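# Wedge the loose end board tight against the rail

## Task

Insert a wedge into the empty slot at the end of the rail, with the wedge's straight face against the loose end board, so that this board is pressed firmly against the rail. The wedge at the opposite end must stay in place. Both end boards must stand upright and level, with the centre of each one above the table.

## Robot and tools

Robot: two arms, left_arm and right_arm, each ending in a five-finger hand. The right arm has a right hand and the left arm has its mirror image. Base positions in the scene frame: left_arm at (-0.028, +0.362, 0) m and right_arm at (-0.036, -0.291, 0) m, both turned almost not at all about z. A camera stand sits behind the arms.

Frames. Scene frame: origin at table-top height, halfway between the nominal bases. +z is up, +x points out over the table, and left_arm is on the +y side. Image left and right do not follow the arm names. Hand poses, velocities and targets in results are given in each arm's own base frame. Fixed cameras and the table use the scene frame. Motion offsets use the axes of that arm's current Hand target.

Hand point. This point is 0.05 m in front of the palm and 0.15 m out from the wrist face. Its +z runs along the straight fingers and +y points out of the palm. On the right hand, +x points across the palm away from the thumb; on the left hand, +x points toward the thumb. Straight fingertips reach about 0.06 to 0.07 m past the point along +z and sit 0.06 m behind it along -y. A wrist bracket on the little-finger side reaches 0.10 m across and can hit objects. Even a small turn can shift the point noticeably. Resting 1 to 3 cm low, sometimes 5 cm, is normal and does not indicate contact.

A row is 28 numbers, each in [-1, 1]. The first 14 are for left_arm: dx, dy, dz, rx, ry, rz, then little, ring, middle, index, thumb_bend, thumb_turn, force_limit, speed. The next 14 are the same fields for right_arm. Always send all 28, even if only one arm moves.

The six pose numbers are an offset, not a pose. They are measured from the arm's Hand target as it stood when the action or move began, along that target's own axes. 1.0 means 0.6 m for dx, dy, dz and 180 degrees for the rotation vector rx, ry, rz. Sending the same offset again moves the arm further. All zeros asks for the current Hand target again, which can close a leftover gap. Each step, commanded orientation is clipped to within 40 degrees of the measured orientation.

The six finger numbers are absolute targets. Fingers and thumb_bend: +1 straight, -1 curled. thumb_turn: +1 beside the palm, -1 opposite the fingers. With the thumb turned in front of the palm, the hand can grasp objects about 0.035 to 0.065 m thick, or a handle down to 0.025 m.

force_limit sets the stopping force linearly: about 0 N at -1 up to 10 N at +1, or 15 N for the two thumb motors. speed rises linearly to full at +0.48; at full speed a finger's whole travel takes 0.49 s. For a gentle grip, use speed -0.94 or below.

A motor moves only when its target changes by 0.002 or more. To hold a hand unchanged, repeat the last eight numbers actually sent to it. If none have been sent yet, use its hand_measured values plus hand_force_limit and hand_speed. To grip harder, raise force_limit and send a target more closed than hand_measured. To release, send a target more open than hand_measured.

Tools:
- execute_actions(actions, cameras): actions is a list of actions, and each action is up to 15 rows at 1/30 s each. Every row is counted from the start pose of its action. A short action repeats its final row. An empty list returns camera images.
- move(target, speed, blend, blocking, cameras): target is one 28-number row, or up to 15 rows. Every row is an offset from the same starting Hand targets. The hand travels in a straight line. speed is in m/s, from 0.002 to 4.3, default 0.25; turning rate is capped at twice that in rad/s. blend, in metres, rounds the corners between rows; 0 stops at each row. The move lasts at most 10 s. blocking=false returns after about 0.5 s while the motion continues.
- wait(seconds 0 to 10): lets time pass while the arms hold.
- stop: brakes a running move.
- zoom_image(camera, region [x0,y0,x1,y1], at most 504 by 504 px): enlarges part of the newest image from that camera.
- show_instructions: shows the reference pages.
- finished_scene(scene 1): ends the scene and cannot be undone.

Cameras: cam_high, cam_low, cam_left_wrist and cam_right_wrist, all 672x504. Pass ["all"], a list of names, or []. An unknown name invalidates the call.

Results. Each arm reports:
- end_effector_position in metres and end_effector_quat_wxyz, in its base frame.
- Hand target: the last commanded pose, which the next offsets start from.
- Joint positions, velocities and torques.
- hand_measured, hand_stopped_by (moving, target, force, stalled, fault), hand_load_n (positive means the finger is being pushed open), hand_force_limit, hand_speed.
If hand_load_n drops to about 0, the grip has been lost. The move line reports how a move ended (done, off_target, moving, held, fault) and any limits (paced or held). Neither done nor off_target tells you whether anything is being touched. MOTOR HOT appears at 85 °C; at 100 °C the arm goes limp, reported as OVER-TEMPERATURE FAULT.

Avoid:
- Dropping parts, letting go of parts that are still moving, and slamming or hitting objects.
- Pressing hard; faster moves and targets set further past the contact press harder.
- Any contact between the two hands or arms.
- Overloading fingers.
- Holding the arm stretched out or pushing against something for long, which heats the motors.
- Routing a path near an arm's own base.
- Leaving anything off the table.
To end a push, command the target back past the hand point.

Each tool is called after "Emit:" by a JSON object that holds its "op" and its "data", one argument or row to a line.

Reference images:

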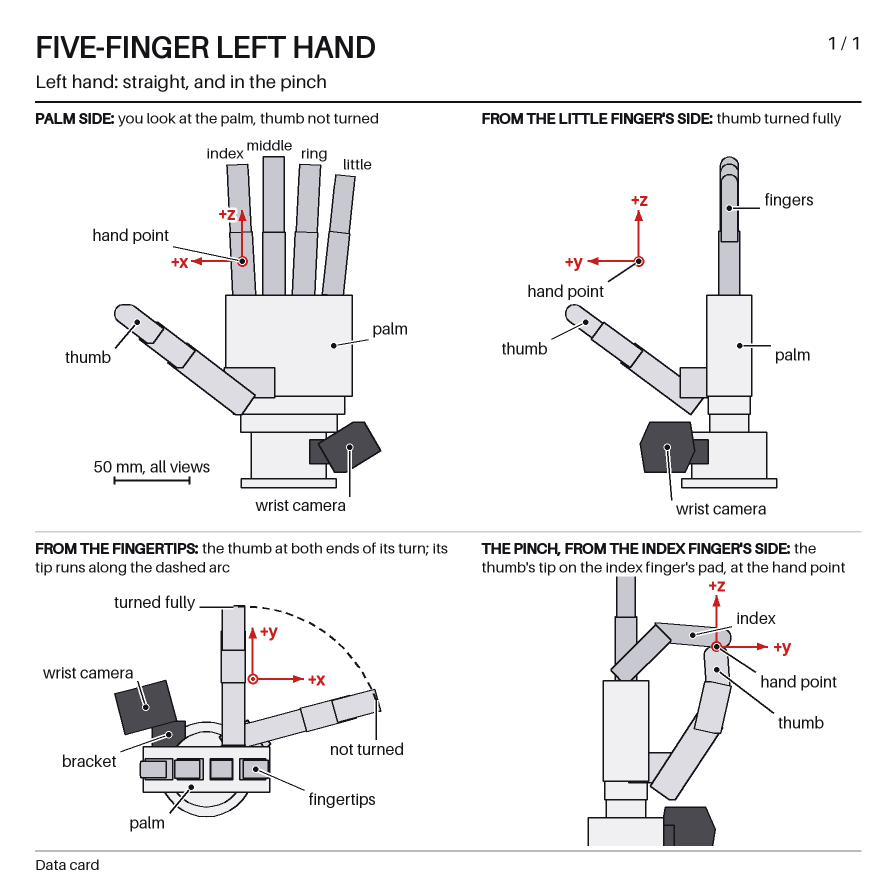

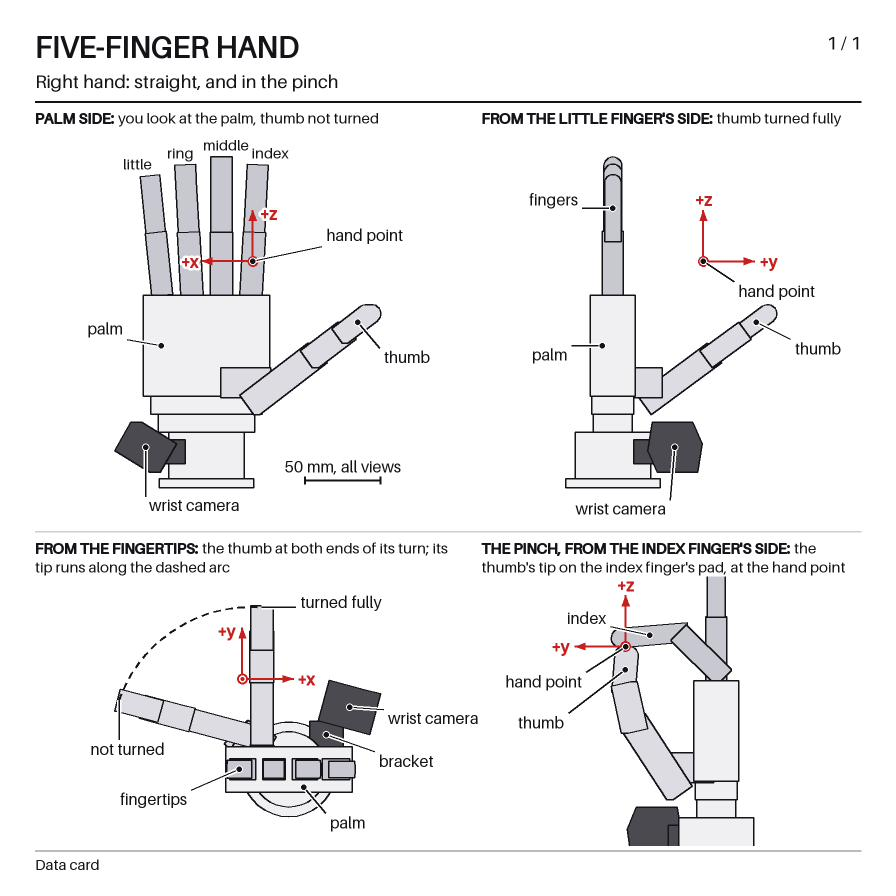

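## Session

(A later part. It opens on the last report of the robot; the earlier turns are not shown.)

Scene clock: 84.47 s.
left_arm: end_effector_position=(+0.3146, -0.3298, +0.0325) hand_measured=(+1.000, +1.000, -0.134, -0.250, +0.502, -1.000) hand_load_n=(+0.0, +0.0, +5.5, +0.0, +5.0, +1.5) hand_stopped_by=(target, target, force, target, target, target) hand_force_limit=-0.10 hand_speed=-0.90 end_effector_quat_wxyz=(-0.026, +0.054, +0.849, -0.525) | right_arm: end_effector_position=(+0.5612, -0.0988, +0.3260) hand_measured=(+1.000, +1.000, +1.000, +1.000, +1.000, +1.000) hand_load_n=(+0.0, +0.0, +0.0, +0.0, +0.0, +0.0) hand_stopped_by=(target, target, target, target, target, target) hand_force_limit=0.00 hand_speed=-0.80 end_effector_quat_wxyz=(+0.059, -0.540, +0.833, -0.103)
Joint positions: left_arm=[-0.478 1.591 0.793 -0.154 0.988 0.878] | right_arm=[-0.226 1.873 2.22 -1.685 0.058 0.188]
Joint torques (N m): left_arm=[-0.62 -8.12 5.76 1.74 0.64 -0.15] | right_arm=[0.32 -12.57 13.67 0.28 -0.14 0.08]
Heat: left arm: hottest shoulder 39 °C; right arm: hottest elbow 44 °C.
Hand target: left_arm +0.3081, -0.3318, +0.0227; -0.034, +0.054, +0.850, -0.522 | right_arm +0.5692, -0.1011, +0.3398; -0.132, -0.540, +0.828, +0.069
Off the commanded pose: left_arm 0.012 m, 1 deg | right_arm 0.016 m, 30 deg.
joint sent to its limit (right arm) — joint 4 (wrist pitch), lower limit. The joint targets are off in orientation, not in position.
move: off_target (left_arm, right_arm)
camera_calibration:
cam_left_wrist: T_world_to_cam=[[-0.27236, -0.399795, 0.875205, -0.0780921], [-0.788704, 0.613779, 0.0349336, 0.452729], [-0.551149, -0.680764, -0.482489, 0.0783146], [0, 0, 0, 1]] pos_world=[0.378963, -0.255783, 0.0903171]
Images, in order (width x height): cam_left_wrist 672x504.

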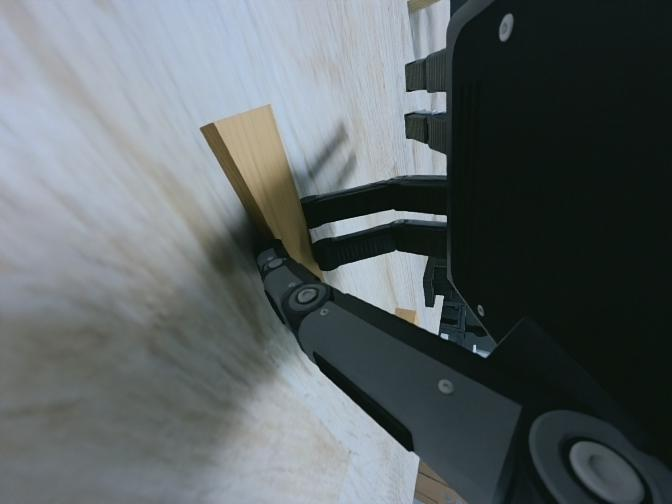

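Emit:
{"op": "move", "data": {
  "target": [0,-0.0104,-0.0053,0,0,0,1,1,0.4,0.4,0.5,-1,-0.1,-0.4, 0,0,0,0,0,0,1,1,1,1,1,1,0,-0.8],
  "speed": 0.04,
  "cameras": ["cam_left_wrist"]
}}

Scene clock: 85.37 s.
left_arm: end_effector_position=(+0.3143, -0.3296, +0.0317) hand_measured=(+1.000, +1.000, +0.400, +0.400, +0.500, -1.000) hand_load_n=(+0.0, +0.0, +0.0, +0.0, +0.5, +0.0) hand_stopped_by=(target, target, target, target, target, target) hand_force_limit=-0.10 hand_speed=-0.40 end_effector_quat_wxyz=(-0.027, +0.053, +0.849, -0.524) | right_arm: end_effector_position=(+0.5612, -0.0988, +0.3260) hand_measured=(+1.000, +1.000, +1.000, +1.000, +1.000, +1.000) hand_load_n=(+0.0, +0.0, +0.0, +0.0, +0.0, +0.0) hand_stopped_by=(target, target, target, target, target, target) hand_force_limit=0.00 hand_speed=-0.80 end_effector_quat_wxyz=(+0.059, -0.540, +0.833, -0.103)
Joint positions: left_arm=[-0.478 1.593 0.792 -0.154 0.988 0.878] | right_arm=[-0.226 1.873 2.22 -1.685 0.058 0.188]
Joint torques (N m): left_arm=[-0.5 -9.23 6.13 1.02 0.62 -0.15] | right_arm=[0.32 -12.63 13.67 0.28 -0.14 0.09]
Heat: left arm: hottest shoulder 39 °C; right arm: hottest elbow 44 °C.
Hand target: left_arm +0.3079, -0.3317, +0.0295; -0.034, +0.054, +0.850, -0.522 | right_arm +0.5692, -0.1011, +0.3398; -0.132, -0.540, +0.828, +0.069
Off the commanded pose: left_arm 0.007 m, 1 deg | right_arm 0.016 m, 30 deg.
joint sent to its limit (right arm) — joint 4 (wrist pitch), lower limit. The joint targets are off in orientation, not in position.
move: off_target (right_arm)
camera_calibration:
cam_left_wrist: T_world_to_cam=[[-0.270826, -0.400543, 0.875339, -0.0782769], [-0.788681, 0.6137, 0.036806, 0.452338], [-0.551938, -0.680395, -0.482107, 0.078293], [0, 0, 0, 1]] pos_world=[0.378763, -0.255683, 0.0896157]
Images, in order (width x height): cam_left_wrist 672x504.

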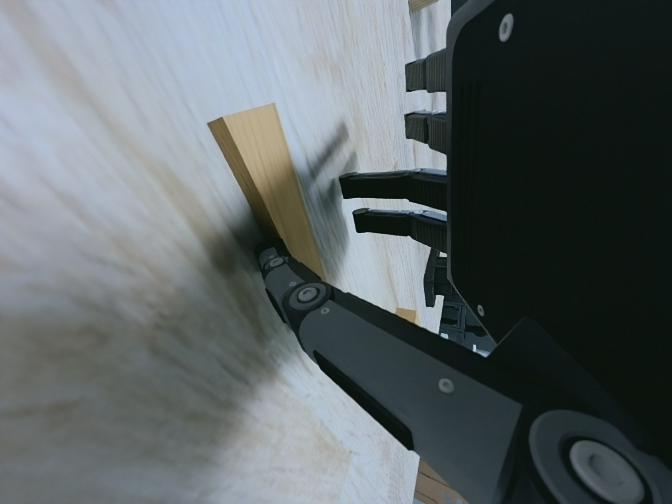

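Emit:
{"op": "move", "data": {
  "target": [
    [0,-0.1782,-0.0902,0,0,0,1,1,0.4,0.4,0.5,-1,-0.1,-0.4, 0.024,0.0428,-0.159,0,0,0,1,1,1,1,1,1,0,-0.8],
    [0.1052,-0.0792,-0.8375,0,-0.2467,-0.1249,1,1,0.4,0.4,0.5,-1,-0.1,-0.4, -0.1845,0.531,0.2713,0.3222,-0.2998,-0.5936,1,1,0.5,0.5,0.5,-1,0,0]
  ],
  "speed": [0.15,0.3],
  "blend": [0.02,0],
  "cameras": ["all"]
}}

Scene clock: 94.80 s.
left_arm: end_effector_position=(+0.2919, +0.0866, +0.2831) hand_measured=(+1.000, +1.000, +0.400, +0.400, +0.500, -1.000) hand_load_n=(+0.0, +0.0, +0.0, +0.0, +0.0, +0.0) hand_stopped_by=(target, target, target, target, target, target) hand_force_limit=-0.10 hand_speed=-0.40 end_effector_quat_wxyz=(+0.170, -0.317, +0.791, -0.494) | right_arm: end_effector_position=(+0.2842, +0.1230, +0.2495) hand_measured=(+1.000, +1.000, +0.500, +0.500, +0.500, -1.000) hand_load_n=(+0.0, +0.0, +0.0, +0.0, +0.0, +0.0) hand_stopped_by=(target, target, target, target, target, target) hand_force_limit=0.00 hand_speed=0.00 end_effector_quat_wxyz=(-0.521, +0.853, -0.012, +0.008)
Joint positions: left_arm=[0.782 1.18 1.154 -1.681 1.095 1.673] | right_arm=[-0.073 1.173 1.066 -1.548 -1.096 -1.666]
Joint torques (N m): left_arm=[1.38 -4.54 12.11 -0.57 0.98 0.06] | right_arm=[1.08 -3.6 9.8 -0.23 -0.85 -0.05]
Heat: left arm: hottest shoulder 39 °C; right arm: hottest elbow 44 °C.
Hand target: left_arm +0.2998, +0.0995, +0.2992; +0.189, -0.309, +0.794, -0.488 | right_arm +0.2844, +0.1250, +0.2501; -0.523, +0.852, -0.009, +0.005
Off the commanded pose: left_arm 0.022 m, 3 deg | right_arm 0.002 m, 1 deg.
move: off_target (left_arm)
camera_calibration:
cam_left_wrist: T_world_to_cam=[[0.163589, -0.438708, 0.883614, -0.263549], [-0.977942, -0.190034, 0.0867017, 0.280619], [0.12988, -0.878307, -0.460118, 0.282224], [0, 0, 0, 1]] pos_world=[0.280887, 0.185586, 0.338402]
cam_right_wrist: T_world_to_cam=[[0.251247, -0.489725, -0.834892, 0.19142], [-0.834125, -0.547126, 0.0699131, 0.280033], [-0.491029, 0.678839, -0.545956, 0.308785], [0, 0, 0, 1]] pos_world=[0.337111, 0.0373414, 0.30882]

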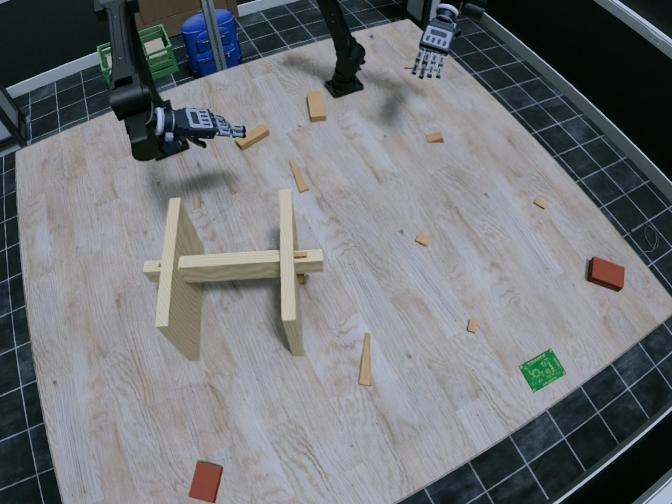

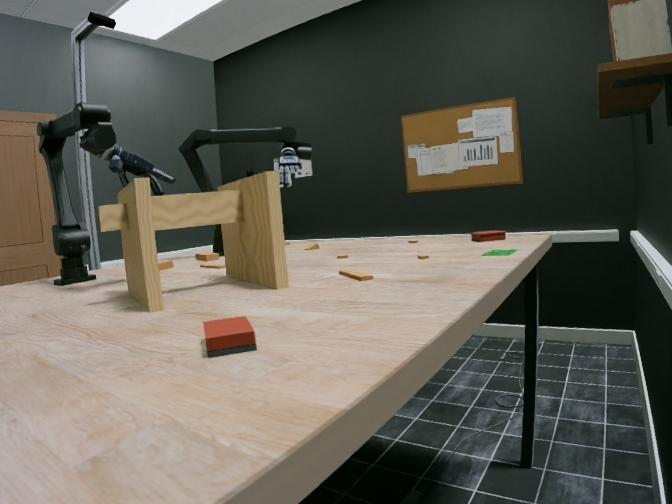

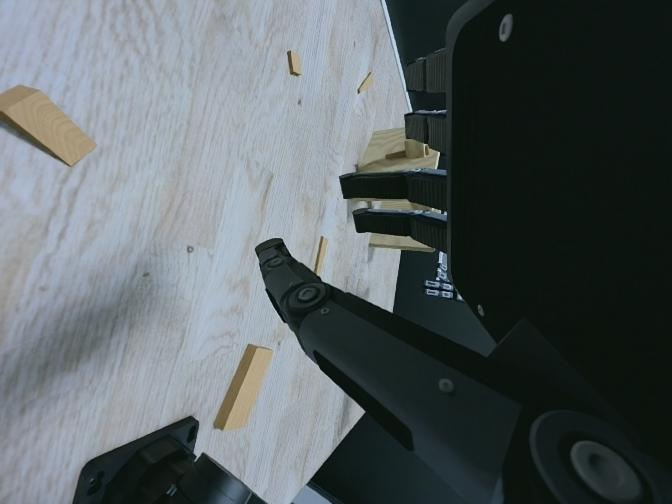

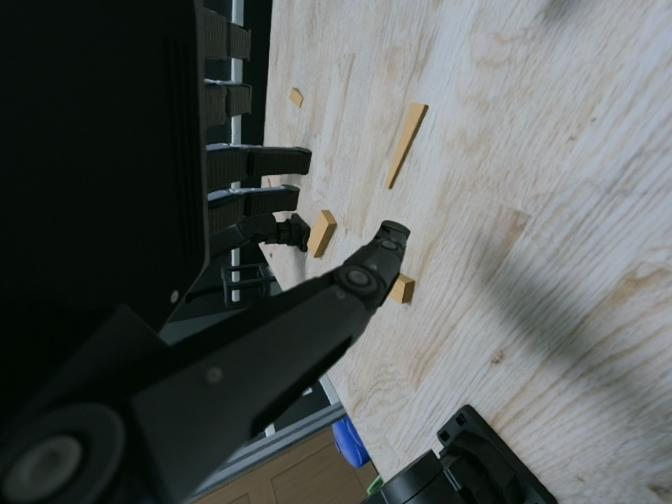

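Emit:
{"op": "zoom_image", "data": {
  "camera": "cam_right_wrist",
  "region": [340, 80, 460, 210]
}}

Scaled by 3.877 from the camera's 672x504 image, which has a finer 960x720 frame.

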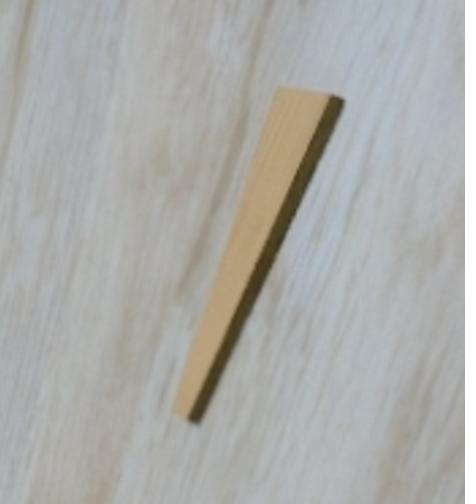

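Emit:
{"op": "move", "data": {
  "target": [0,0,0,0,0,0,1,1,0.4,0.4,0.5,-1,-0.1,-0.4, 0.0842,0.1127,0.4217,0,-0.0227,-0.0116,1,1,0.5,0.5,0.5,-1,0,0],
  "speed": 0.2,
  "cameras": ["cam_right_wrist","cam_high"]
}}

Emit:
{"op": "zoom_image", "data": {
  "camera": "cam_right_wrist",
  "region": [300, 60, 460, 260]
}}

Scene clock: 98.33 s.
left_arm: end_effector_position=(+0.2919, +0.0866, +0.2831) hand_measured=(+1.000, +1.000, +0.400, +0.400, +0.500, -1.000) hand_load_n=(+0.0, +0.0, +0.0, +0.0, +0.0, +0.0) hand_stopped_by=(target, target, target, target, target, target) hand_force_limit=-0.10 hand_speed=-0.40 end_effector_quat_wxyz=(+0.170, -0.317, +0.791, -0.494) | right_arm: end_effector_position=(+0.3398, +0.3170, +0.0779) hand_measured=(+1.000, +1.000, +0.500, +0.500, +0.500, -1.000) hand_load_n=(+0.0, +0.0, +0.0, +0.0, +0.0, +0.0) hand_stopped_by=(target, target, target, target, target, target) hand_force_limit=0.00 hand_speed=0.00 end_effector_quat_wxyz=(-0.523, +0.852, +0.026, -0.014)
Joint positions: left_arm=[0.782 1.18 1.154 -1.681 1.095 1.673] | right_arm=[0.43 1.52 0.866 -0.297 -0.981 -0.864]
Joint torques (N m): left_arm=[1.44 -4.6 12.11 -0.57 0.98 0.06] | right_arm=[0.91 -7.41 8.24 1.26 -0.51 0.05]
Heat: left arm: hottest shoulder 39 °C; right arm: hottest elbow 44 °C.
Hand target: left_arm +0.2998, +0.0995, +0.2992; +0.189, -0.309, +0.794, -0.488 | right_arm +0.3391, +0.3186, +0.0752; -0.522, +0.852, +0.025, -0.015
Off the commanded pose: left_arm 0.022 m, 3 deg | right_arm 0.003 m, 0 deg.
move: off_target (left_arm)
camera_calibration:
cam_right_wrist: T_world_to_cam=[[0.295666, -0.462063, -0.83611, 0.105536], [-0.781668, -0.620161, 0.0663083, 0.450186], [-0.549161, 0.633955, -0.54454, 0.14457], [0, 0, 0, 1]] pos_world=[0.400085, 0.236301, 0.137112]
Images, in order (width x height): cam_high 672x504, cam_right_wrist 672x504.

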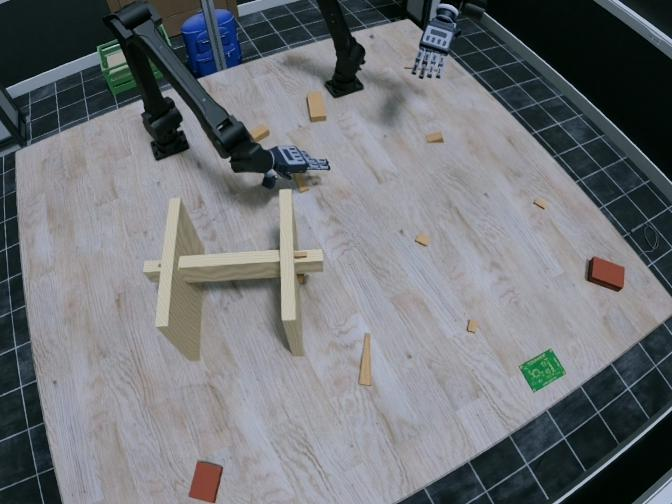

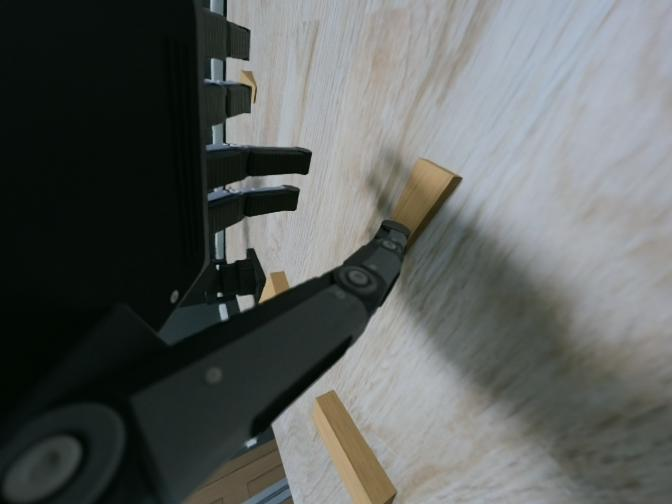

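Scaled by 2.520 from the camera's 672x504 image, which has a finer 960x720 frame.

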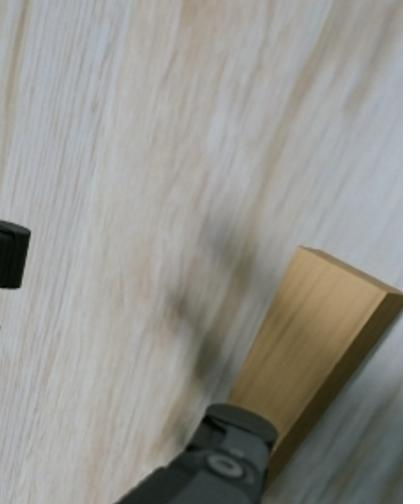

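Emit:
{"op": "zoom_image", "data": {
  "camera": "cam_right_wrist",
  "region": [390, 140, 480, 230]
}}

Scaled by 5.600 from the camera's 672x504 image, which has a finer 960x720 frame.

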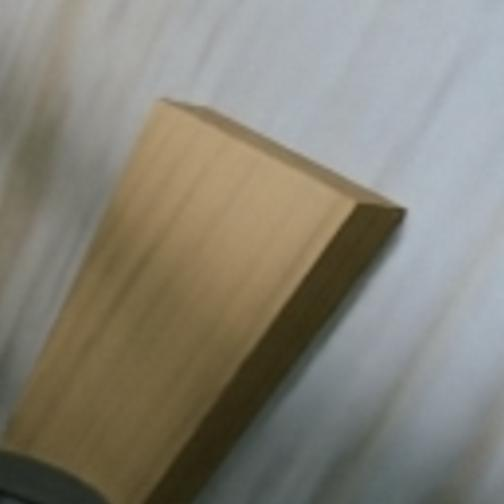

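Emit:
{"op": "move", "data": {
  "target": [0,0,0,0,0,0,1,1,0.4,0.4,0.5,-1,-0.1,-0.4, -0.0015,0.0497,0.031,0,0,0,1,1,0.5,0.5,0.5,-1,0,0],
  "speed": 0.1,
  "cameras": ["cam_right_wrist"]
}}

Emit:
{"op": "zoom_image", "data": {
  "camera": "cam_right_wrist",
  "region": [340, 120, 480, 280]
}}

Scene clock: 100.67 s.
left_arm: end_effector_position=(+0.2919, +0.0866, +0.2831) hand_measured=(+1.000, +1.000, +0.400, +0.400, +0.500, -1.000) hand_load_n=(+0.0, +0.0, +0.0, +0.0, +0.0, +0.0) hand_stopped_by=(target, target, target, target, target, target) hand_force_limit=-0.10 hand_speed=-0.40 end_effector_quat_wxyz=(+0.170, -0.317, +0.791, -0.494) | right_arm: end_effector_position=(+0.3384, +0.3186, +0.0428) hand_measured=(+1.000, +1.000, +0.500, +0.500, +0.500, -1.000) hand_load_n=(-0.5, +0.0, +0.0, +0.0, +0.0, +0.0) hand_stopped_by=(target, target, target, target, target, target) hand_force_limit=0.00 hand_speed=0.00 end_effector_quat_wxyz=(-0.523, +0.852, +0.025, -0.014)
Joint positions: left_arm=[0.782 1.18 1.154 -1.681 1.095 1.673] | right_arm=[0.435 1.587 0.825 -0.18 -0.976 -0.853]
Joint torques (N m): left_arm=[1.38 -4.66 12.11 -0.55 0.98 0.07] | right_arm=[1.14 -7.47 7.92 1.14 -0.52 0.07]
Heat: left arm: hottest shoulder 39 °C; right arm: hottest elbow 44 °C.
Hand target: left_arm +0.2998, +0.0995, +0.2992; +0.189, -0.309, +0.794, -0.488 | right_arm +0.3379, +0.3217, +0.0401; -0.522, +0.852, +0.025, -0.016
Off the commanded pose: left_arm 0.022 m, 3 deg | right_arm 0.004 m, 0 deg.
move: off_target (left_arm)
camera_calibration:
cam_right_wrist: T_world_to_cam=[[0.293805, -0.463244, -0.836113, 0.0783304], [-0.783334, -0.617966, 0.0671224, 0.452182], [-0.547784, 0.635234, -0.544436, 0.122826], [0, 0, 0, 1]] pos_world=[0.398478, 0.237696, 0.102012]
Images, in order (width x height): cam_right_wrist 672x504.

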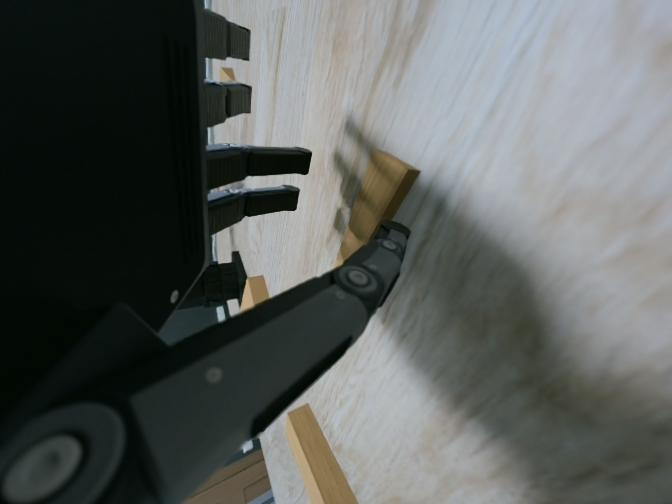

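Scaled by 3.150 from the camera's 672x504 image, which has a finer 960x720 frame.

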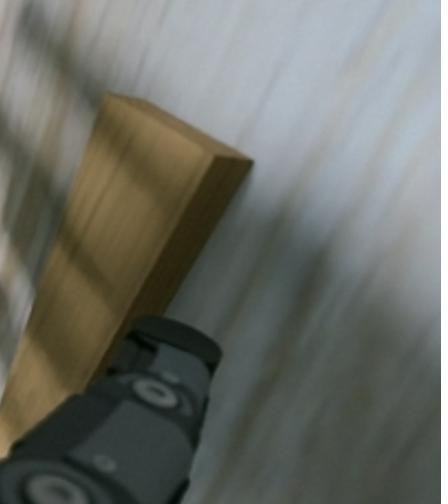

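Emit:
{"op": "move", "data": {
  "target": [0,0,0,0,0,0,1,1,0.4,0.4,0.5,-1,-0.1,-0.4, 0.0003,0.0155,0.0135,0,0,0,1,1,0.5,0.5,0.5,-1,0,0],
  "speed": 0.06,
  "cameras": ["cam_right_wrist"]
}}

Emit:
{"op": "zoom_image", "data": {
  "camera": "cam_right_wrist",
  "region": [310, 120, 450, 280]
}}

Scene clock: 102.90 s.
left_arm: end_effector_position=(+0.2919, +0.0866, +0.2831) hand_measured=(+1.000, +1.000, +0.400, +0.400, +0.500, -1.000) hand_load_n=(+0.0, +0.0, +0.0, +0.0, +0.0, +0.0) hand_stopped_by=(target, target, target, target, target, target) hand_force_limit=-0.10 hand_speed=-0.40 end_effector_quat_wxyz=(+0.170, -0.317, +0.791, -0.494) | right_arm: end_effector_position=(+0.3399, +0.3215, +0.0326) hand_measured=(+1.000, +1.000, +0.500, +0.500, +0.500, -1.000) hand_load_n=(+0.0, +0.0, +0.0, +0.0, +0.0, +0.0) hand_stopped_by=(target, target, target, target, target, target) hand_force_limit=0.00 hand_speed=0.00 end_effector_quat_wxyz=(-0.523, +0.852, +0.025, -0.012)
Joint positions: left_arm=[0.782 1.18 1.154 -1.681 1.095 1.673] | right_arm=[0.44 1.613 0.818 -0.136 -0.972 -0.844]
Joint torques (N m): left_arm=[1.44 -4.66 12.11 -0.53 0.99 0.07] | right_arm=[1.32 -7.47 7.58 1.26 -0.5 0.1]
Heat: left arm: hottest shoulder 39 °C; right arm: hottest elbow 44 °C.
Hand target: left_arm +0.2998, +0.0995, +0.2992; +0.189, -0.309, +0.794, -0.488 | right_arm +0.3379, +0.3247, +0.0282; -0.522, +0.852, +0.025, -0.015
Off the commanded pose: left_arm 0.022 m, 3 deg | right_arm 0.006 m, 0 deg.
move: off_target (left_arm)
camera_calibration:
cam_right_wrist: T_world_to_cam=[[0.29645, -0.462157, -0.83578, 0.0693537], [-0.784445, -0.616997, 0.062936, 0.456057], [-0.54476, 0.636966, -0.545446, 0.114682], [0, 0, 0, 1]] pos_world=[0.399666, 0.24039, 0.0918146]
Images, in order (width x height): cam_right_wrist 672x504.

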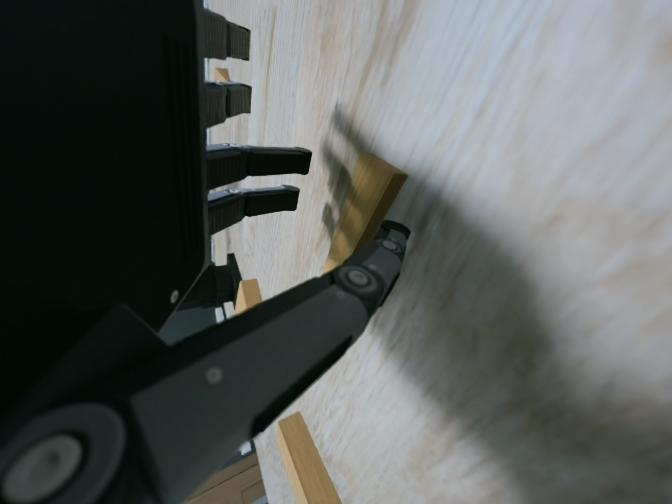

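Scaled by 3.150 from the camera's 672x504 image, which has a finer 960x720 frame.

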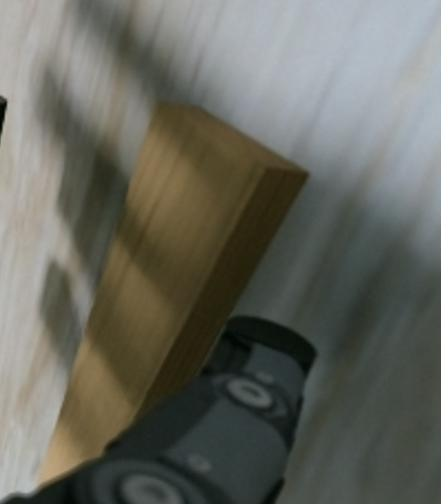

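Emit:
{"op": "move", "data": {
  "target": [0,0,0,0,0,0,1,1,0.4,0.4,0.5,-1,-0.1,-0.4, 0.0002,0.0067,0.0075,0,0,0,1,1,0.5,0.5,0.5,-1,0,0],
  "speed": 0.04,
  "cameras": ["cam_right_wrist"]
}}

Emit:
{"op": "zoom_image", "data": {
  "camera": "cam_right_wrist",
  "region": [310, 120, 450, 280]
}}

Scene clock: 104.03 s.
left_arm: end_effector_position=(+0.2919, +0.0866, +0.2831) hand_measured=(+1.000, +1.000, +0.400, +0.400, +0.500, -1.000) hand_load_n=(+0.0, +0.0, +0.0, +0.0, +0.0, +0.0) hand_stopped_by=(target, target, target, target, target, target) hand_force_limit=-0.10 hand_speed=-0.40 end_effector_quat_wxyz=(+0.170, -0.317, +0.791, -0.494) | right_arm: end_effector_position=(+0.3406, +0.3238, +0.0279) hand_measured=(+1.000, +1.000, +0.500, +0.500, +0.500, -1.000) hand_load_n=(+0.0, +0.0, +0.0, +0.0, +0.0, +0.0) hand_stopped_by=(target, target, target, target, target, target) hand_force_limit=0.00 hand_speed=0.00 end_effector_quat_wxyz=(-0.524, +0.851, +0.026, -0.011)
Joint positions: left_arm=[0.782 1.18 1.154 -1.681 1.095 1.673] | right_arm=[0.444 1.625 0.816 -0.114 -0.97 -0.837]
Joint torques (N m): left_arm=[1.32 -4.6 12.1 -0.53 0.97 0.08] | right_arm=[1.32 -7.36 7.42 1.25 -0.49 0.03]
Heat: left arm: hottest shoulder 39 °C; right arm: hottest elbow 44 °C.
Hand target: left_arm +0.2998, +0.0995, +0.2992; +0.189, -0.309, +0.794, -0.488 | right_arm +0.3381, +0.3269, +0.0226; -0.523, +0.852, +0.025, -0.015
Off the commanded pose: left_arm 0.022 m, 3 deg | right_arm 0.007 m, 1 deg.
move: off_target (left_arm)
camera_calibration:
cam_right_wrist: T_world_to_cam=[[0.297944, -0.461406, -0.835664, 0.0655883], [-0.784777, -0.616793, 0.0607569, 0.458365], [-0.543465, 0.637707, -0.545871, 0.110382], [0, 0, 0, 1]] pos_world=[0.400161, 0.242587, 0.0872154]
Images, in order (width x height): cam_right_wrist 672x504.

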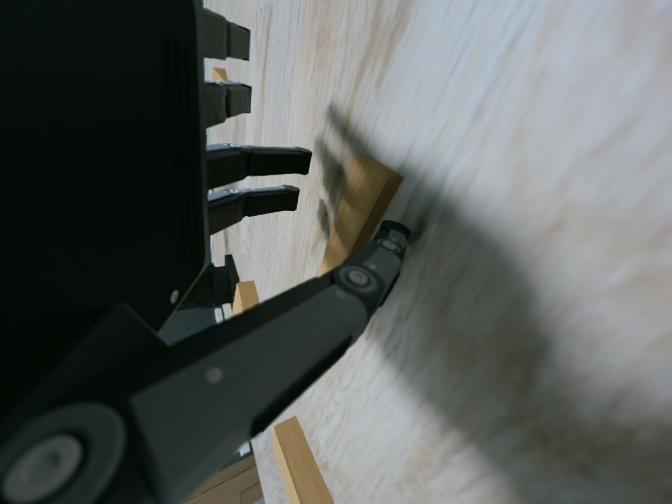

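Scaled by 3.150 from the camera's 672x504 image, which has a finer 960x720 frame.

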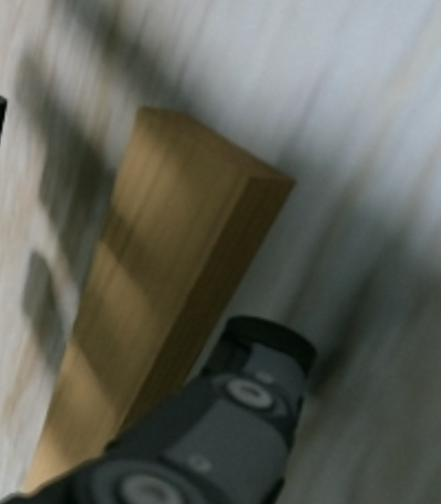

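Emit:
{"op": "move", "data": {
  "target": [0,0,0,0,0,0,1,1,0.4,0.4,0.5,-1,-0.1,-0.4, 0.0002,0.0052,0.0082,0,0,0,1,1,0.5,0.5,0.5,-1,0,0],
  "speed": 0.04,
  "cameras": ["cam_right_wrist"]
}}

Emit:
{"op": "zoom_image", "data": {
  "camera": "cam_right_wrist",
  "region": [310, 120, 450, 280]
}}

Scene clock: 105.10 s.
left_arm: end_effector_position=(+0.2919, +0.0866, +0.2831) hand_measured=(+1.000, +1.000, +0.400, +0.400, +0.500, -1.000) hand_load_n=(+0.0, +0.0, +0.0, +0.0, +0.0, +0.0) hand_stopped_by=(target, target, target, target, target, target) hand_force_limit=-0.10 hand_speed=-0.40 end_effector_quat_wxyz=(+0.170, -0.317, +0.791, -0.494) | right_arm: end_effector_position=(+0.3412, +0.3271, +0.0234) hand_measured=(+1.000, +1.000, +0.500, +0.500, +0.500, -1.000) hand_load_n=(+0.0, +0.0, +0.0, +0.0, +0.0, +0.0) hand_stopped_by=(target, target, target, target, target, target) hand_force_limit=0.00 hand_speed=0.00 end_effector_quat_wxyz=(-0.524, +0.851, +0.026, -0.010)
Joint positions: left_arm=[0.782 1.18 1.154 -1.681 1.095 1.673] | right_arm=[0.45 1.64 0.816 -0.091 -0.966 -0.828]
Joint torques (N m): left_arm=[1.32 -4.6 12.08 -0.55 0.98 0.08] | right_arm=[1.32 -7.53 7.21 1.25 -0.49 0.05]
Heat: left arm: hottest elbow 40 °C; right arm: hottest elbow 44 °C.
Hand target: left_arm +0.2998, +0.0995, +0.2992; +0.189, -0.309, +0.794, -0.488 | right_arm +0.3380, +0.3298, +0.0176; -0.523, +0.852, +0.025, -0.015
Off the commanded pose: left_arm 0.022 m, 3 deg | right_arm 0.007 m, 1 deg.
move: off_target (left_arm)
camera_calibration:
cam_right_wrist: T_world_to_cam=[[0.299227, -0.460799, -0.835541, 0.0625152], [-0.784746, -0.616981, 0.059227, 0.461443], [-0.542804, 0.637965, -0.546227, 0.105839], [0, 0, 0, 1]] pos_world=[0.400859, 0.245987, 0.0827162]
Images, in order (width x height): cam_right_wrist 672x504.

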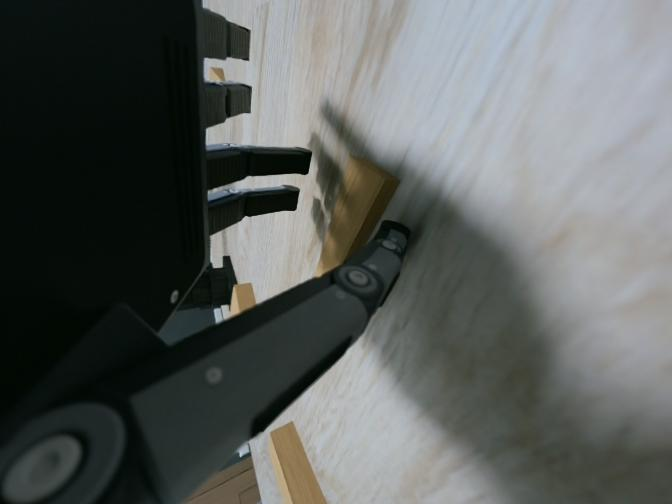

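Scaled by 3.150 from the camera's 672x504 image, which has a finer 960x720 frame.

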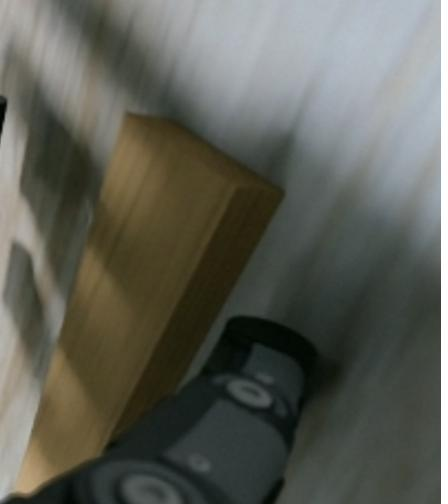

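Emit:
{"op": "move", "data": {
  "target": [0,0,0,0,0,0,1,1,0.4,0.4,0.5,-1,-0.1,-0.4, 0,0,0,0,0,0,1,1,0.06,0.0,0.5,-1,-0.4,-0.4],
  "speed": 0.04,
  "cameras": ["cam_right_wrist"]
}}

Emit:
{"op": "zoom_image", "data": {
  "camera": "cam_right_wrist",
  "region": [270, 110, 430, 290]
}}

Scene clock: 106.00 s.
left_arm: end_effector_position=(+0.2919, +0.0866, +0.2831) hand_measured=(+1.000, +1.000, +0.400, +0.400, +0.500, -1.000) hand_load_n=(+0.0, +0.0, +0.0, -0.5, +0.0, +0.0) hand_stopped_by=(target, target, target, target, target, target) hand_force_limit=-0.10 hand_speed=-0.40 end_effector_quat_wxyz=(+0.170, -0.317, +0.791, -0.494) | right_arm: end_effector_position=(+0.3414, +0.3274, +0.0235) hand_measured=(+1.000, +1.000, +0.060, +0.000, +0.500, -1.000) hand_load_n=(+0.0, +0.0, +0.0, +0.0, +0.0, +0.0) hand_stopped_by=(target, target, target, target, target, target) hand_force_limit=-0.40 hand_speed=-0.40 end_effector_quat_wxyz=(-0.524, +0.851, +0.026, -0.010)
Joint positions: left_arm=[0.782 1.18 1.154 -1.681 1.095 1.673] | right_arm=[0.451 1.64 0.816 -0.089 -0.965 -0.827]
Joint torques (N m): left_arm=[1.49 -4.66 12.11 -0.57 0.97 0.07] | right_arm=[1.26 -7.41 7.2 1.25 -0.5 0.07]
Heat: left arm: hottest elbow 40 °C; right arm: hottest elbow 44 °C.
Hand target: left_arm +0.2998, +0.0995, +0.2992; +0.189, -0.309, +0.794, -0.488 | right_arm +0.3380, +0.3299, +0.0176; -0.523, +0.852, +0.025, -0.015
Off the commanded pose: left_arm 0.022 m, 3 deg | right_arm 0.007 m, 1 deg.
move: off_target (left_arm)
camera_calibration:
cam_right_wrist: T_world_to_cam=[[0.299484, -0.460607, -0.835554, 0.0625417], [-0.784966, -0.616757, 0.0586411, 0.461639], [-0.542344, 0.638319, -0.54627, 0.105498], [0, 0, 0, 1]] pos_world=[0.400857, 0.246185, 0.0828161]
Images, in order (width x height): cam_right_wrist 672x504.

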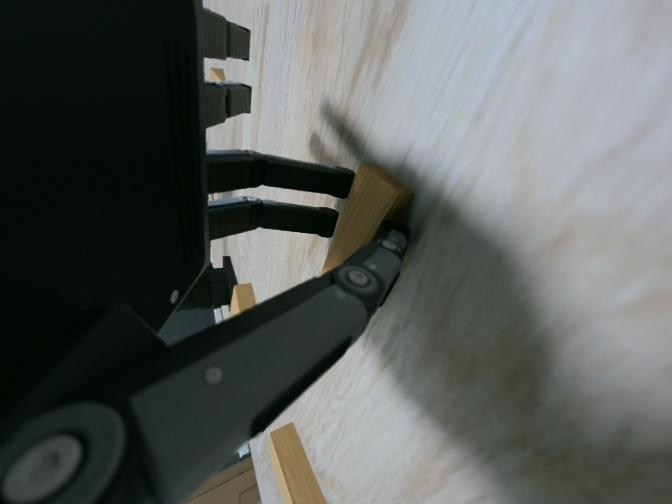

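Scaled by 2.800 from the camera's 672x504 image, which has a finer 960x720 frame.

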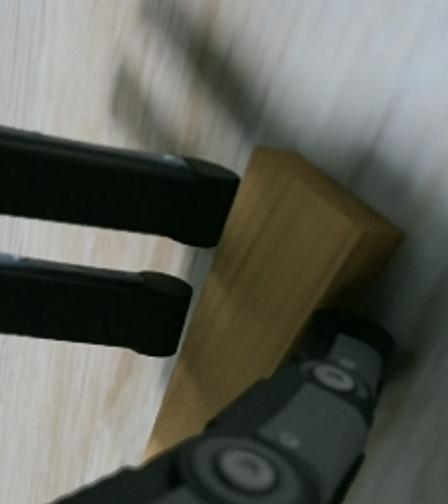

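Emit:
{"op": "move", "data": {
  "target": [0,0,0,0,0,0,1,1,0.4,0.4,0.5,-1,-0.1,-0.4, 0,0,0,0,0,0,1,1,0.02,-0.1,0.5,-1,-0.4,-0.6],
  "speed": 0.04,
  "cameras": ["cam_right_wrist"]
}}

Emit:
{"op": "zoom_image", "data": {
  "camera": "cam_right_wrist",
  "region": [270, 110, 430, 290]
}}

Scene clock: 106.70 s.
left_arm: end_effector_position=(+0.2919, +0.0866, +0.2831) hand_measured=(+1.000, +1.000, +0.400, +0.400, +0.500, -1.000) hand_load_n=(+0.0, +0.0, +0.0, +0.0, +0.0, +0.0) hand_stopped_by=(target, target, target, target, target, target) hand_force_limit=-0.10 hand_speed=-0.40 end_effector_quat_wxyz=(+0.170, -0.317, +0.791, -0.494) | right_arm: end_effector_position=(+0.3414, +0.3274, +0.0235) hand_measured=(+1.000, +1.000, +0.020, -0.100, +0.500, -1.000) hand_load_n=(+0.0, +0.0, +0.0, +0.0, +0.0, +0.0) hand_stopped_by=(target, target, target, target, target, target) hand_force_limit=-0.40 hand_speed=-0.60 end_effector_quat_wxyz=(-0.524, +0.851, +0.026, -0.010)
Joint positions: left_arm=[0.782 1.18 1.154 -1.681 1.095 1.673] | right_arm=[0.451 1.64 0.816 -0.089 -0.965 -0.827]
Joint torques (N m): left_arm=[1.32 -4.6 12.12 -0.55 0.98 0.07] | right_arm=[1.26 -7.53 7.2 1.25 -0.49 0.07]
Heat: left arm: hottest elbow 40 °C; right arm: hottest elbow 44 °C.
Hand target: left_arm +0.2998, +0.0995, +0.2992; +0.189, -0.309, +0.794, -0.488 | right_arm +0.3380, +0.3299, +0.0176; -0.523, +0.852, +0.025, -0.015
Off the commanded pose: left_arm 0.022 m, 3 deg | right_arm 0.007 m, 1 deg.
move: off_target (left_arm)
camera_calibration:
cam_right_wrist: T_world_to_cam=[[0.299484, -0.460607, -0.835554, 0.0625417], [-0.784966, -0.616757, 0.0586411, 0.461639], [-0.542344, 0.638319, -0.54627, 0.105498], [0, 0, 0, 1]] pos_world=[0.400857, 0.246185, 0.0828161]
Images, in order (width x height): cam_right_wrist 672x504.

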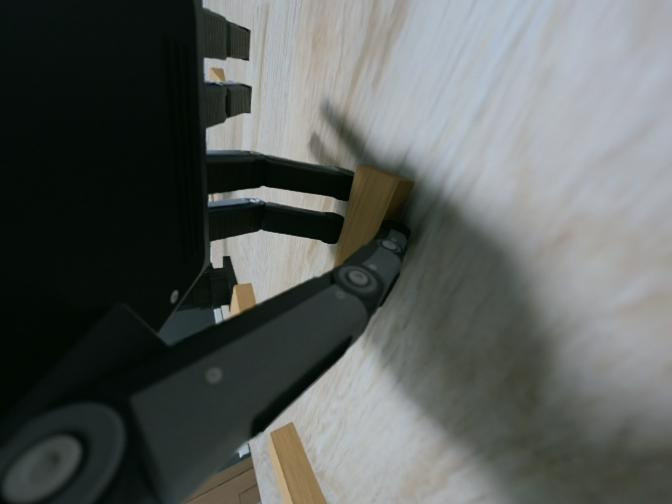

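Scaled by 2.800 from the camera's 672x504 image, which has a finer 960x720 frame.

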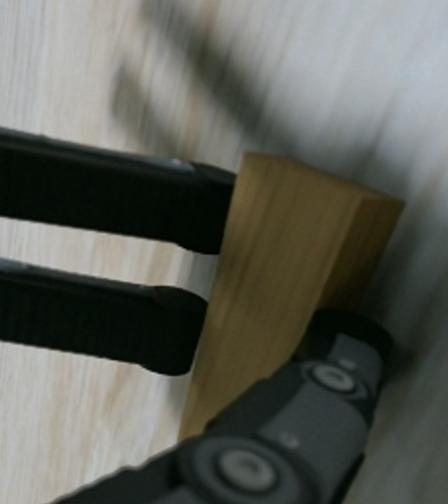

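Emit:
{"op": "move", "data": {
  "target": [0,0,0,0,0,0,1,1,0.4,0.4,0.5,-1,-0.1,-0.4, 0,0,0,0,0,0,1,1,-0.06,-0.14,0.5,-1,-0.4,-0.75],
  "speed": 0.04,
  "cameras": ["cam_right_wrist"]
}}

Emit:
{"op": "zoom_image", "data": {
  "camera": "cam_right_wrist",
  "region": [270, 110, 430, 290]
}}

Scene clock: 107.40 s.
left_arm: end_effector_position=(+0.2919, +0.0866, +0.2831) hand_measured=(+1.000, +1.000, +0.400, +0.400, +0.500, -1.000) hand_load_n=(+0.0, +0.0, +0.0, +0.0, +0.0, +0.0) hand_stopped_by=(target, target, target, target, target, target) hand_force_limit=-0.10 hand_speed=-0.40 end_effector_quat_wxyz=(+0.170, -0.317, +0.791, -0.494) | right_arm: end_effector_position=(+0.3413, +0.3274, +0.0235) hand_measured=(+1.000, +1.000, -0.058, -0.138, +0.502, -1.000) hand_load_n=(+0.0, +0.0, +4.0, +1.5, +4.0, +0.0) hand_stopped_by=(target, target, force, force, target, target) hand_force_limit=-0.40 hand_speed=-0.75 end_effector_quat_wxyz=(-0.524, +0.851, +0.026, -0.010)
Joint positions: left_arm=[0.782 1.18 1.154 -1.681 1.095 1.673] | right_arm=[0.451 1.64 0.816 -0.089 -0.965 -0.826]
Joint torques (N m): left_arm=[1.26 -4.6 12.07 -0.54 0.98 0.06] | right_arm=[1.32 -7.53 7.2 1.22 -0.5 0.06]
Heat: left arm: hottest elbow 40 °C; right arm: hottest elbow 44 °C.
Hand target: left_arm +0.2998, +0.0995, +0.2992; +0.189, -0.309, +0.794, -0.488 | right_arm +0.3380, +0.3299, +0.0176; -0.523, +0.852, +0.025, -0.015
Off the commanded pose: left_arm 0.022 m, 3 deg | right_arm 0.007 m, 1 deg.
move: off_target (left_arm)
camera_calibration:
cam_right_wrist: T_world_to_cam=[[0.298324, -0.460708, -0.835913, 0.0630587], [-0.785349, -0.616203, 0.0593379, 0.461598], [-0.54243, 0.638782, -0.545645, 0.105366], [0, 0, 0, 1]] pos_world=[0.400857, 0.246184, 0.0828138]
Images, in order (width x height): cam_right_wrist 672x504.

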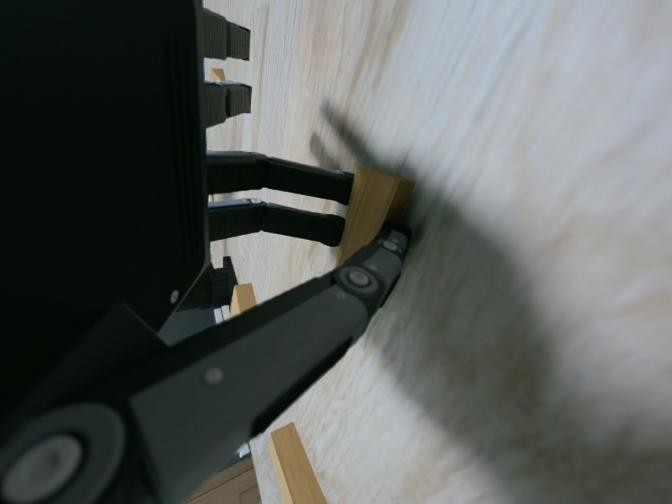

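Scaled by 2.800 from the camera's 672x504 image, which has a finer 960x720 frame.

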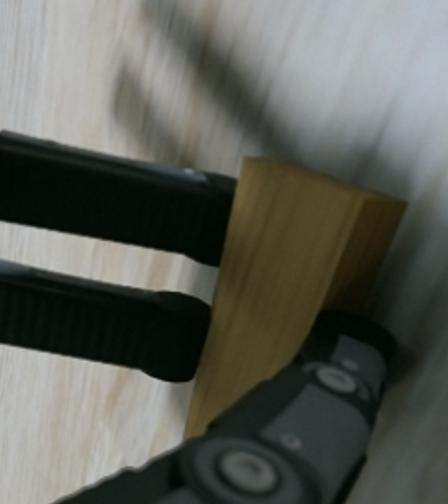

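Emit:
{"op": "move", "data": {
  "target": [0,0,0,0,0,0,1,1,0.4,0.4,0.5,-1,-0.1,-0.4, 0,-0.0892,-0.0453,0,0,0,1,1,-0.06,-0.14,0.5,-1,-0.4,-0.75],
  "speed": 0.1,
  "cameras": ["cam_right_wrist"]
}}

Emit:
{"op": "zoom_image", "data": {
  "camera": "cam_right_wrist",
  "region": [270, 110, 430, 290]
}}

Scene clock: 110.93 s.
left_arm: end_effector_position=(+0.2919, +0.0866, +0.2831) hand_measured=(+1.000, +1.000, +0.400, +0.400, +0.500, -1.000) hand_load_n=(+0.0, +0.0, +0.0, -0.5, +0.0, +0.0) hand_stopped_by=(target, target, target, target, target, target) hand_force_limit=-0.10 hand_speed=-0.40 end_effector_quat_wxyz=(+0.170, -0.317, +0.791, -0.494) | right_arm: end_effector_position=(+0.3238, +0.3190, +0.0598) hand_measured=(+1.000, +1.000, -0.058, -0.138, +0.502, -1.000) hand_load_n=(+0.0, +0.0, +2.5, +0.0, +3.0, +1.0) hand_stopped_by=(target, target, force, force, target, target) hand_force_limit=-0.40 hand_speed=-0.75 end_effector_quat_wxyz=(-0.516, +0.856, +0.013, -0.029)
Joint positions: left_arm=[0.782 1.18 1.154 -1.681 1.095 1.673] | right_arm=[0.451 1.533 0.825 -0.252 -0.965 -0.824]
Joint torques (N m): left_arm=[1.38 -4.6 12.11 -0.55 0.98 0.08] | right_arm=[1.26 -8.23 11.93 0.59 -0.53 0.05]
Heat: left arm: hottest elbow 40 °C; right arm: hottest elbow 44 °C.
Hand target: left_arm +0.2998, +0.0995, +0.2992; +0.189, -0.309, +0.794, -0.488 | right_arm +0.3379, +0.3299, +0.0776; -0.523, +0.852, +0.025, -0.015
Off the commanded pose: left_arm 0.022 m, 3 deg | right_arm 0.025 m, 2 deg.
move: off_target (left_arm, right_arm)
camera_calibration:
cam_right_wrist: T_world_to_cam=[[0.260296, -0.478922, -0.838379, 0.112886], [-0.782265, -0.613577, 0.10763, 0.435805], [-0.565957, 0.627819, -0.534356, 0.131473], [0, 0, 0, 1]] pos_world=[0.385939, 0.238922, 0.117988]
Images, in order (width x height): cam_right_wrist 672x504.

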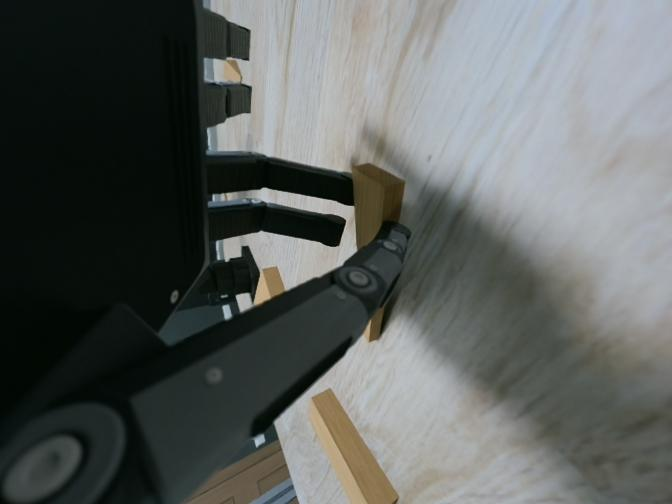

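Scaled by 2.800 from the camera's 672x504 image, which has a finer 960x720 frame.

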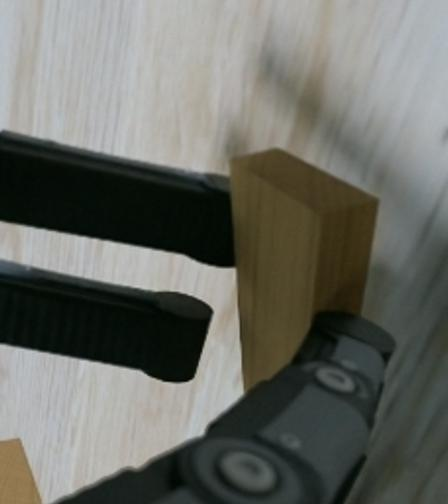

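Emit:
{"op": "execute_actions", "data": {
  "actions": [
    [[0,0,0,0,0,0,1,1,0.4,0.4,0.5,-1,-0.1,-0.4, 0,0,0,0,0,0,1,1,-0.052,-0.14,0.5,-1,-0.4,-0.9]]
  ],
  "cameras": ["cam_right_wrist"]
}}

Emit:
{"op": "zoom_image", "data": {
  "camera": "cam_right_wrist",
  "region": [290, 130, 430, 360]
}}

Scene clock: 113.60 s.
left_arm: end_effector_position=(+0.2919, +0.0866, +0.2831) hand_measured=(+1.000, +1.000, +0.400, +0.400, +0.500, -1.000) hand_load_n=(+0.0, +0.0, +0.0, +0.0, +0.0, +0.0) hand_stopped_by=(target, target, target, target, target, target) hand_force_limit=-0.10 hand_speed=-0.40 end_effector_quat_wxyz=(+0.170, -0.317, +0.791, -0.494) | right_arm: end_effector_position=(+0.3238, +0.3190, +0.0598) hand_measured=(+1.000, +1.000, -0.052, -0.138, +0.500, -1.000) hand_load_n=(+0.0, +0.0, +1.5, +0.0, +1.0, +0.5) hand_stopped_by=(target, target, target, force, target, target) hand_force_limit=-0.40 hand_speed=-0.90 end_effector_quat_wxyz=(-0.516, +0.856, +0.013, -0.029)
Joint positions: left_arm=[0.782 1.18 1.154 -1.681 1.095 1.673] | right_arm=[0.451 1.533 0.825 -0.252 -0.965 -0.824]
Joint torques (N m): left_arm=[1.38 -4.72 12.15 -0.59 0.98 0.07] | right_arm=[1.2 -8.29 11.93 0.61 -0.53 0.05]
Heat: left arm: hottest elbow 40 °C; right arm: hottest elbow 44 °C.
Hand target: left_arm +0.2998, +0.0995, +0.2992; +0.189, -0.309, +0.794, -0.488 | right_arm +0.3380, +0.3299, +0.0777; -0.523, +0.852, +0.025, -0.015
Off the commanded pose: left_arm 0.022 m, 3 deg | right_arm 0.025 m, 2 deg.
Step readings (end_effector_position of left_arm | right_arm):
0: (+0.2919, +0.0866, +0.2831) | (+0.3238, +0.3190, +0.0598)
1: (+0.2919, +0.0866, +0.2831) | (+0.3238, +0.3190, +0.0598)
2: (+0.2919, +0.0866, +0.2831) | (+0.3238, +0.3190, +0.0598)
4: (+0.2919, +0.0866, +0.2831) | (+0.3238, +0.3190, +0.0598)
8: (+0.2919, +0.0866, +0.2831) | (+0.3238, +0.3190, +0.0598)
15: (+0.2919, +0.0866, +0.2831) | (+0.3238, +0.3190, +0.0598)
camera_calibration:
cam_right_wrist: T_world_to_cam=[[0.260296, -0.478922, -0.838379, 0.112886], [-0.782265, -0.613577, 0.10763, 0.435805], [-0.565957, 0.627819, -0.534356, 0.131473], [0, 0, 0, 1]] pos_world=[0.385939, 0.238922, 0.117988]
Images, in order (width x height): cam_right_wrist 672x504.

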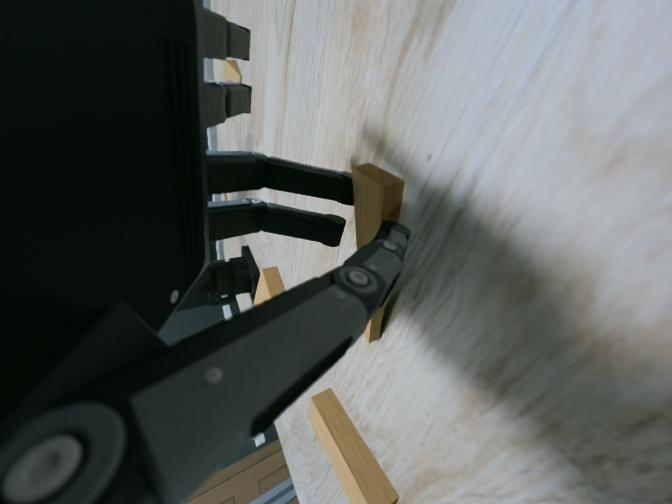

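Scaled by 2.191 from the camera's 672x504 image, which has a finer 960x720 frame.

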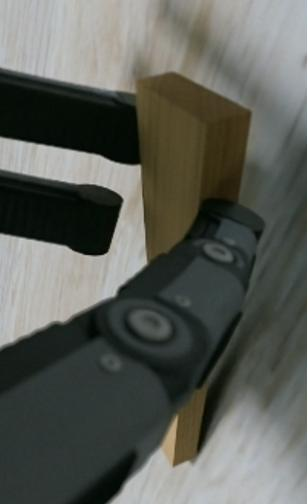

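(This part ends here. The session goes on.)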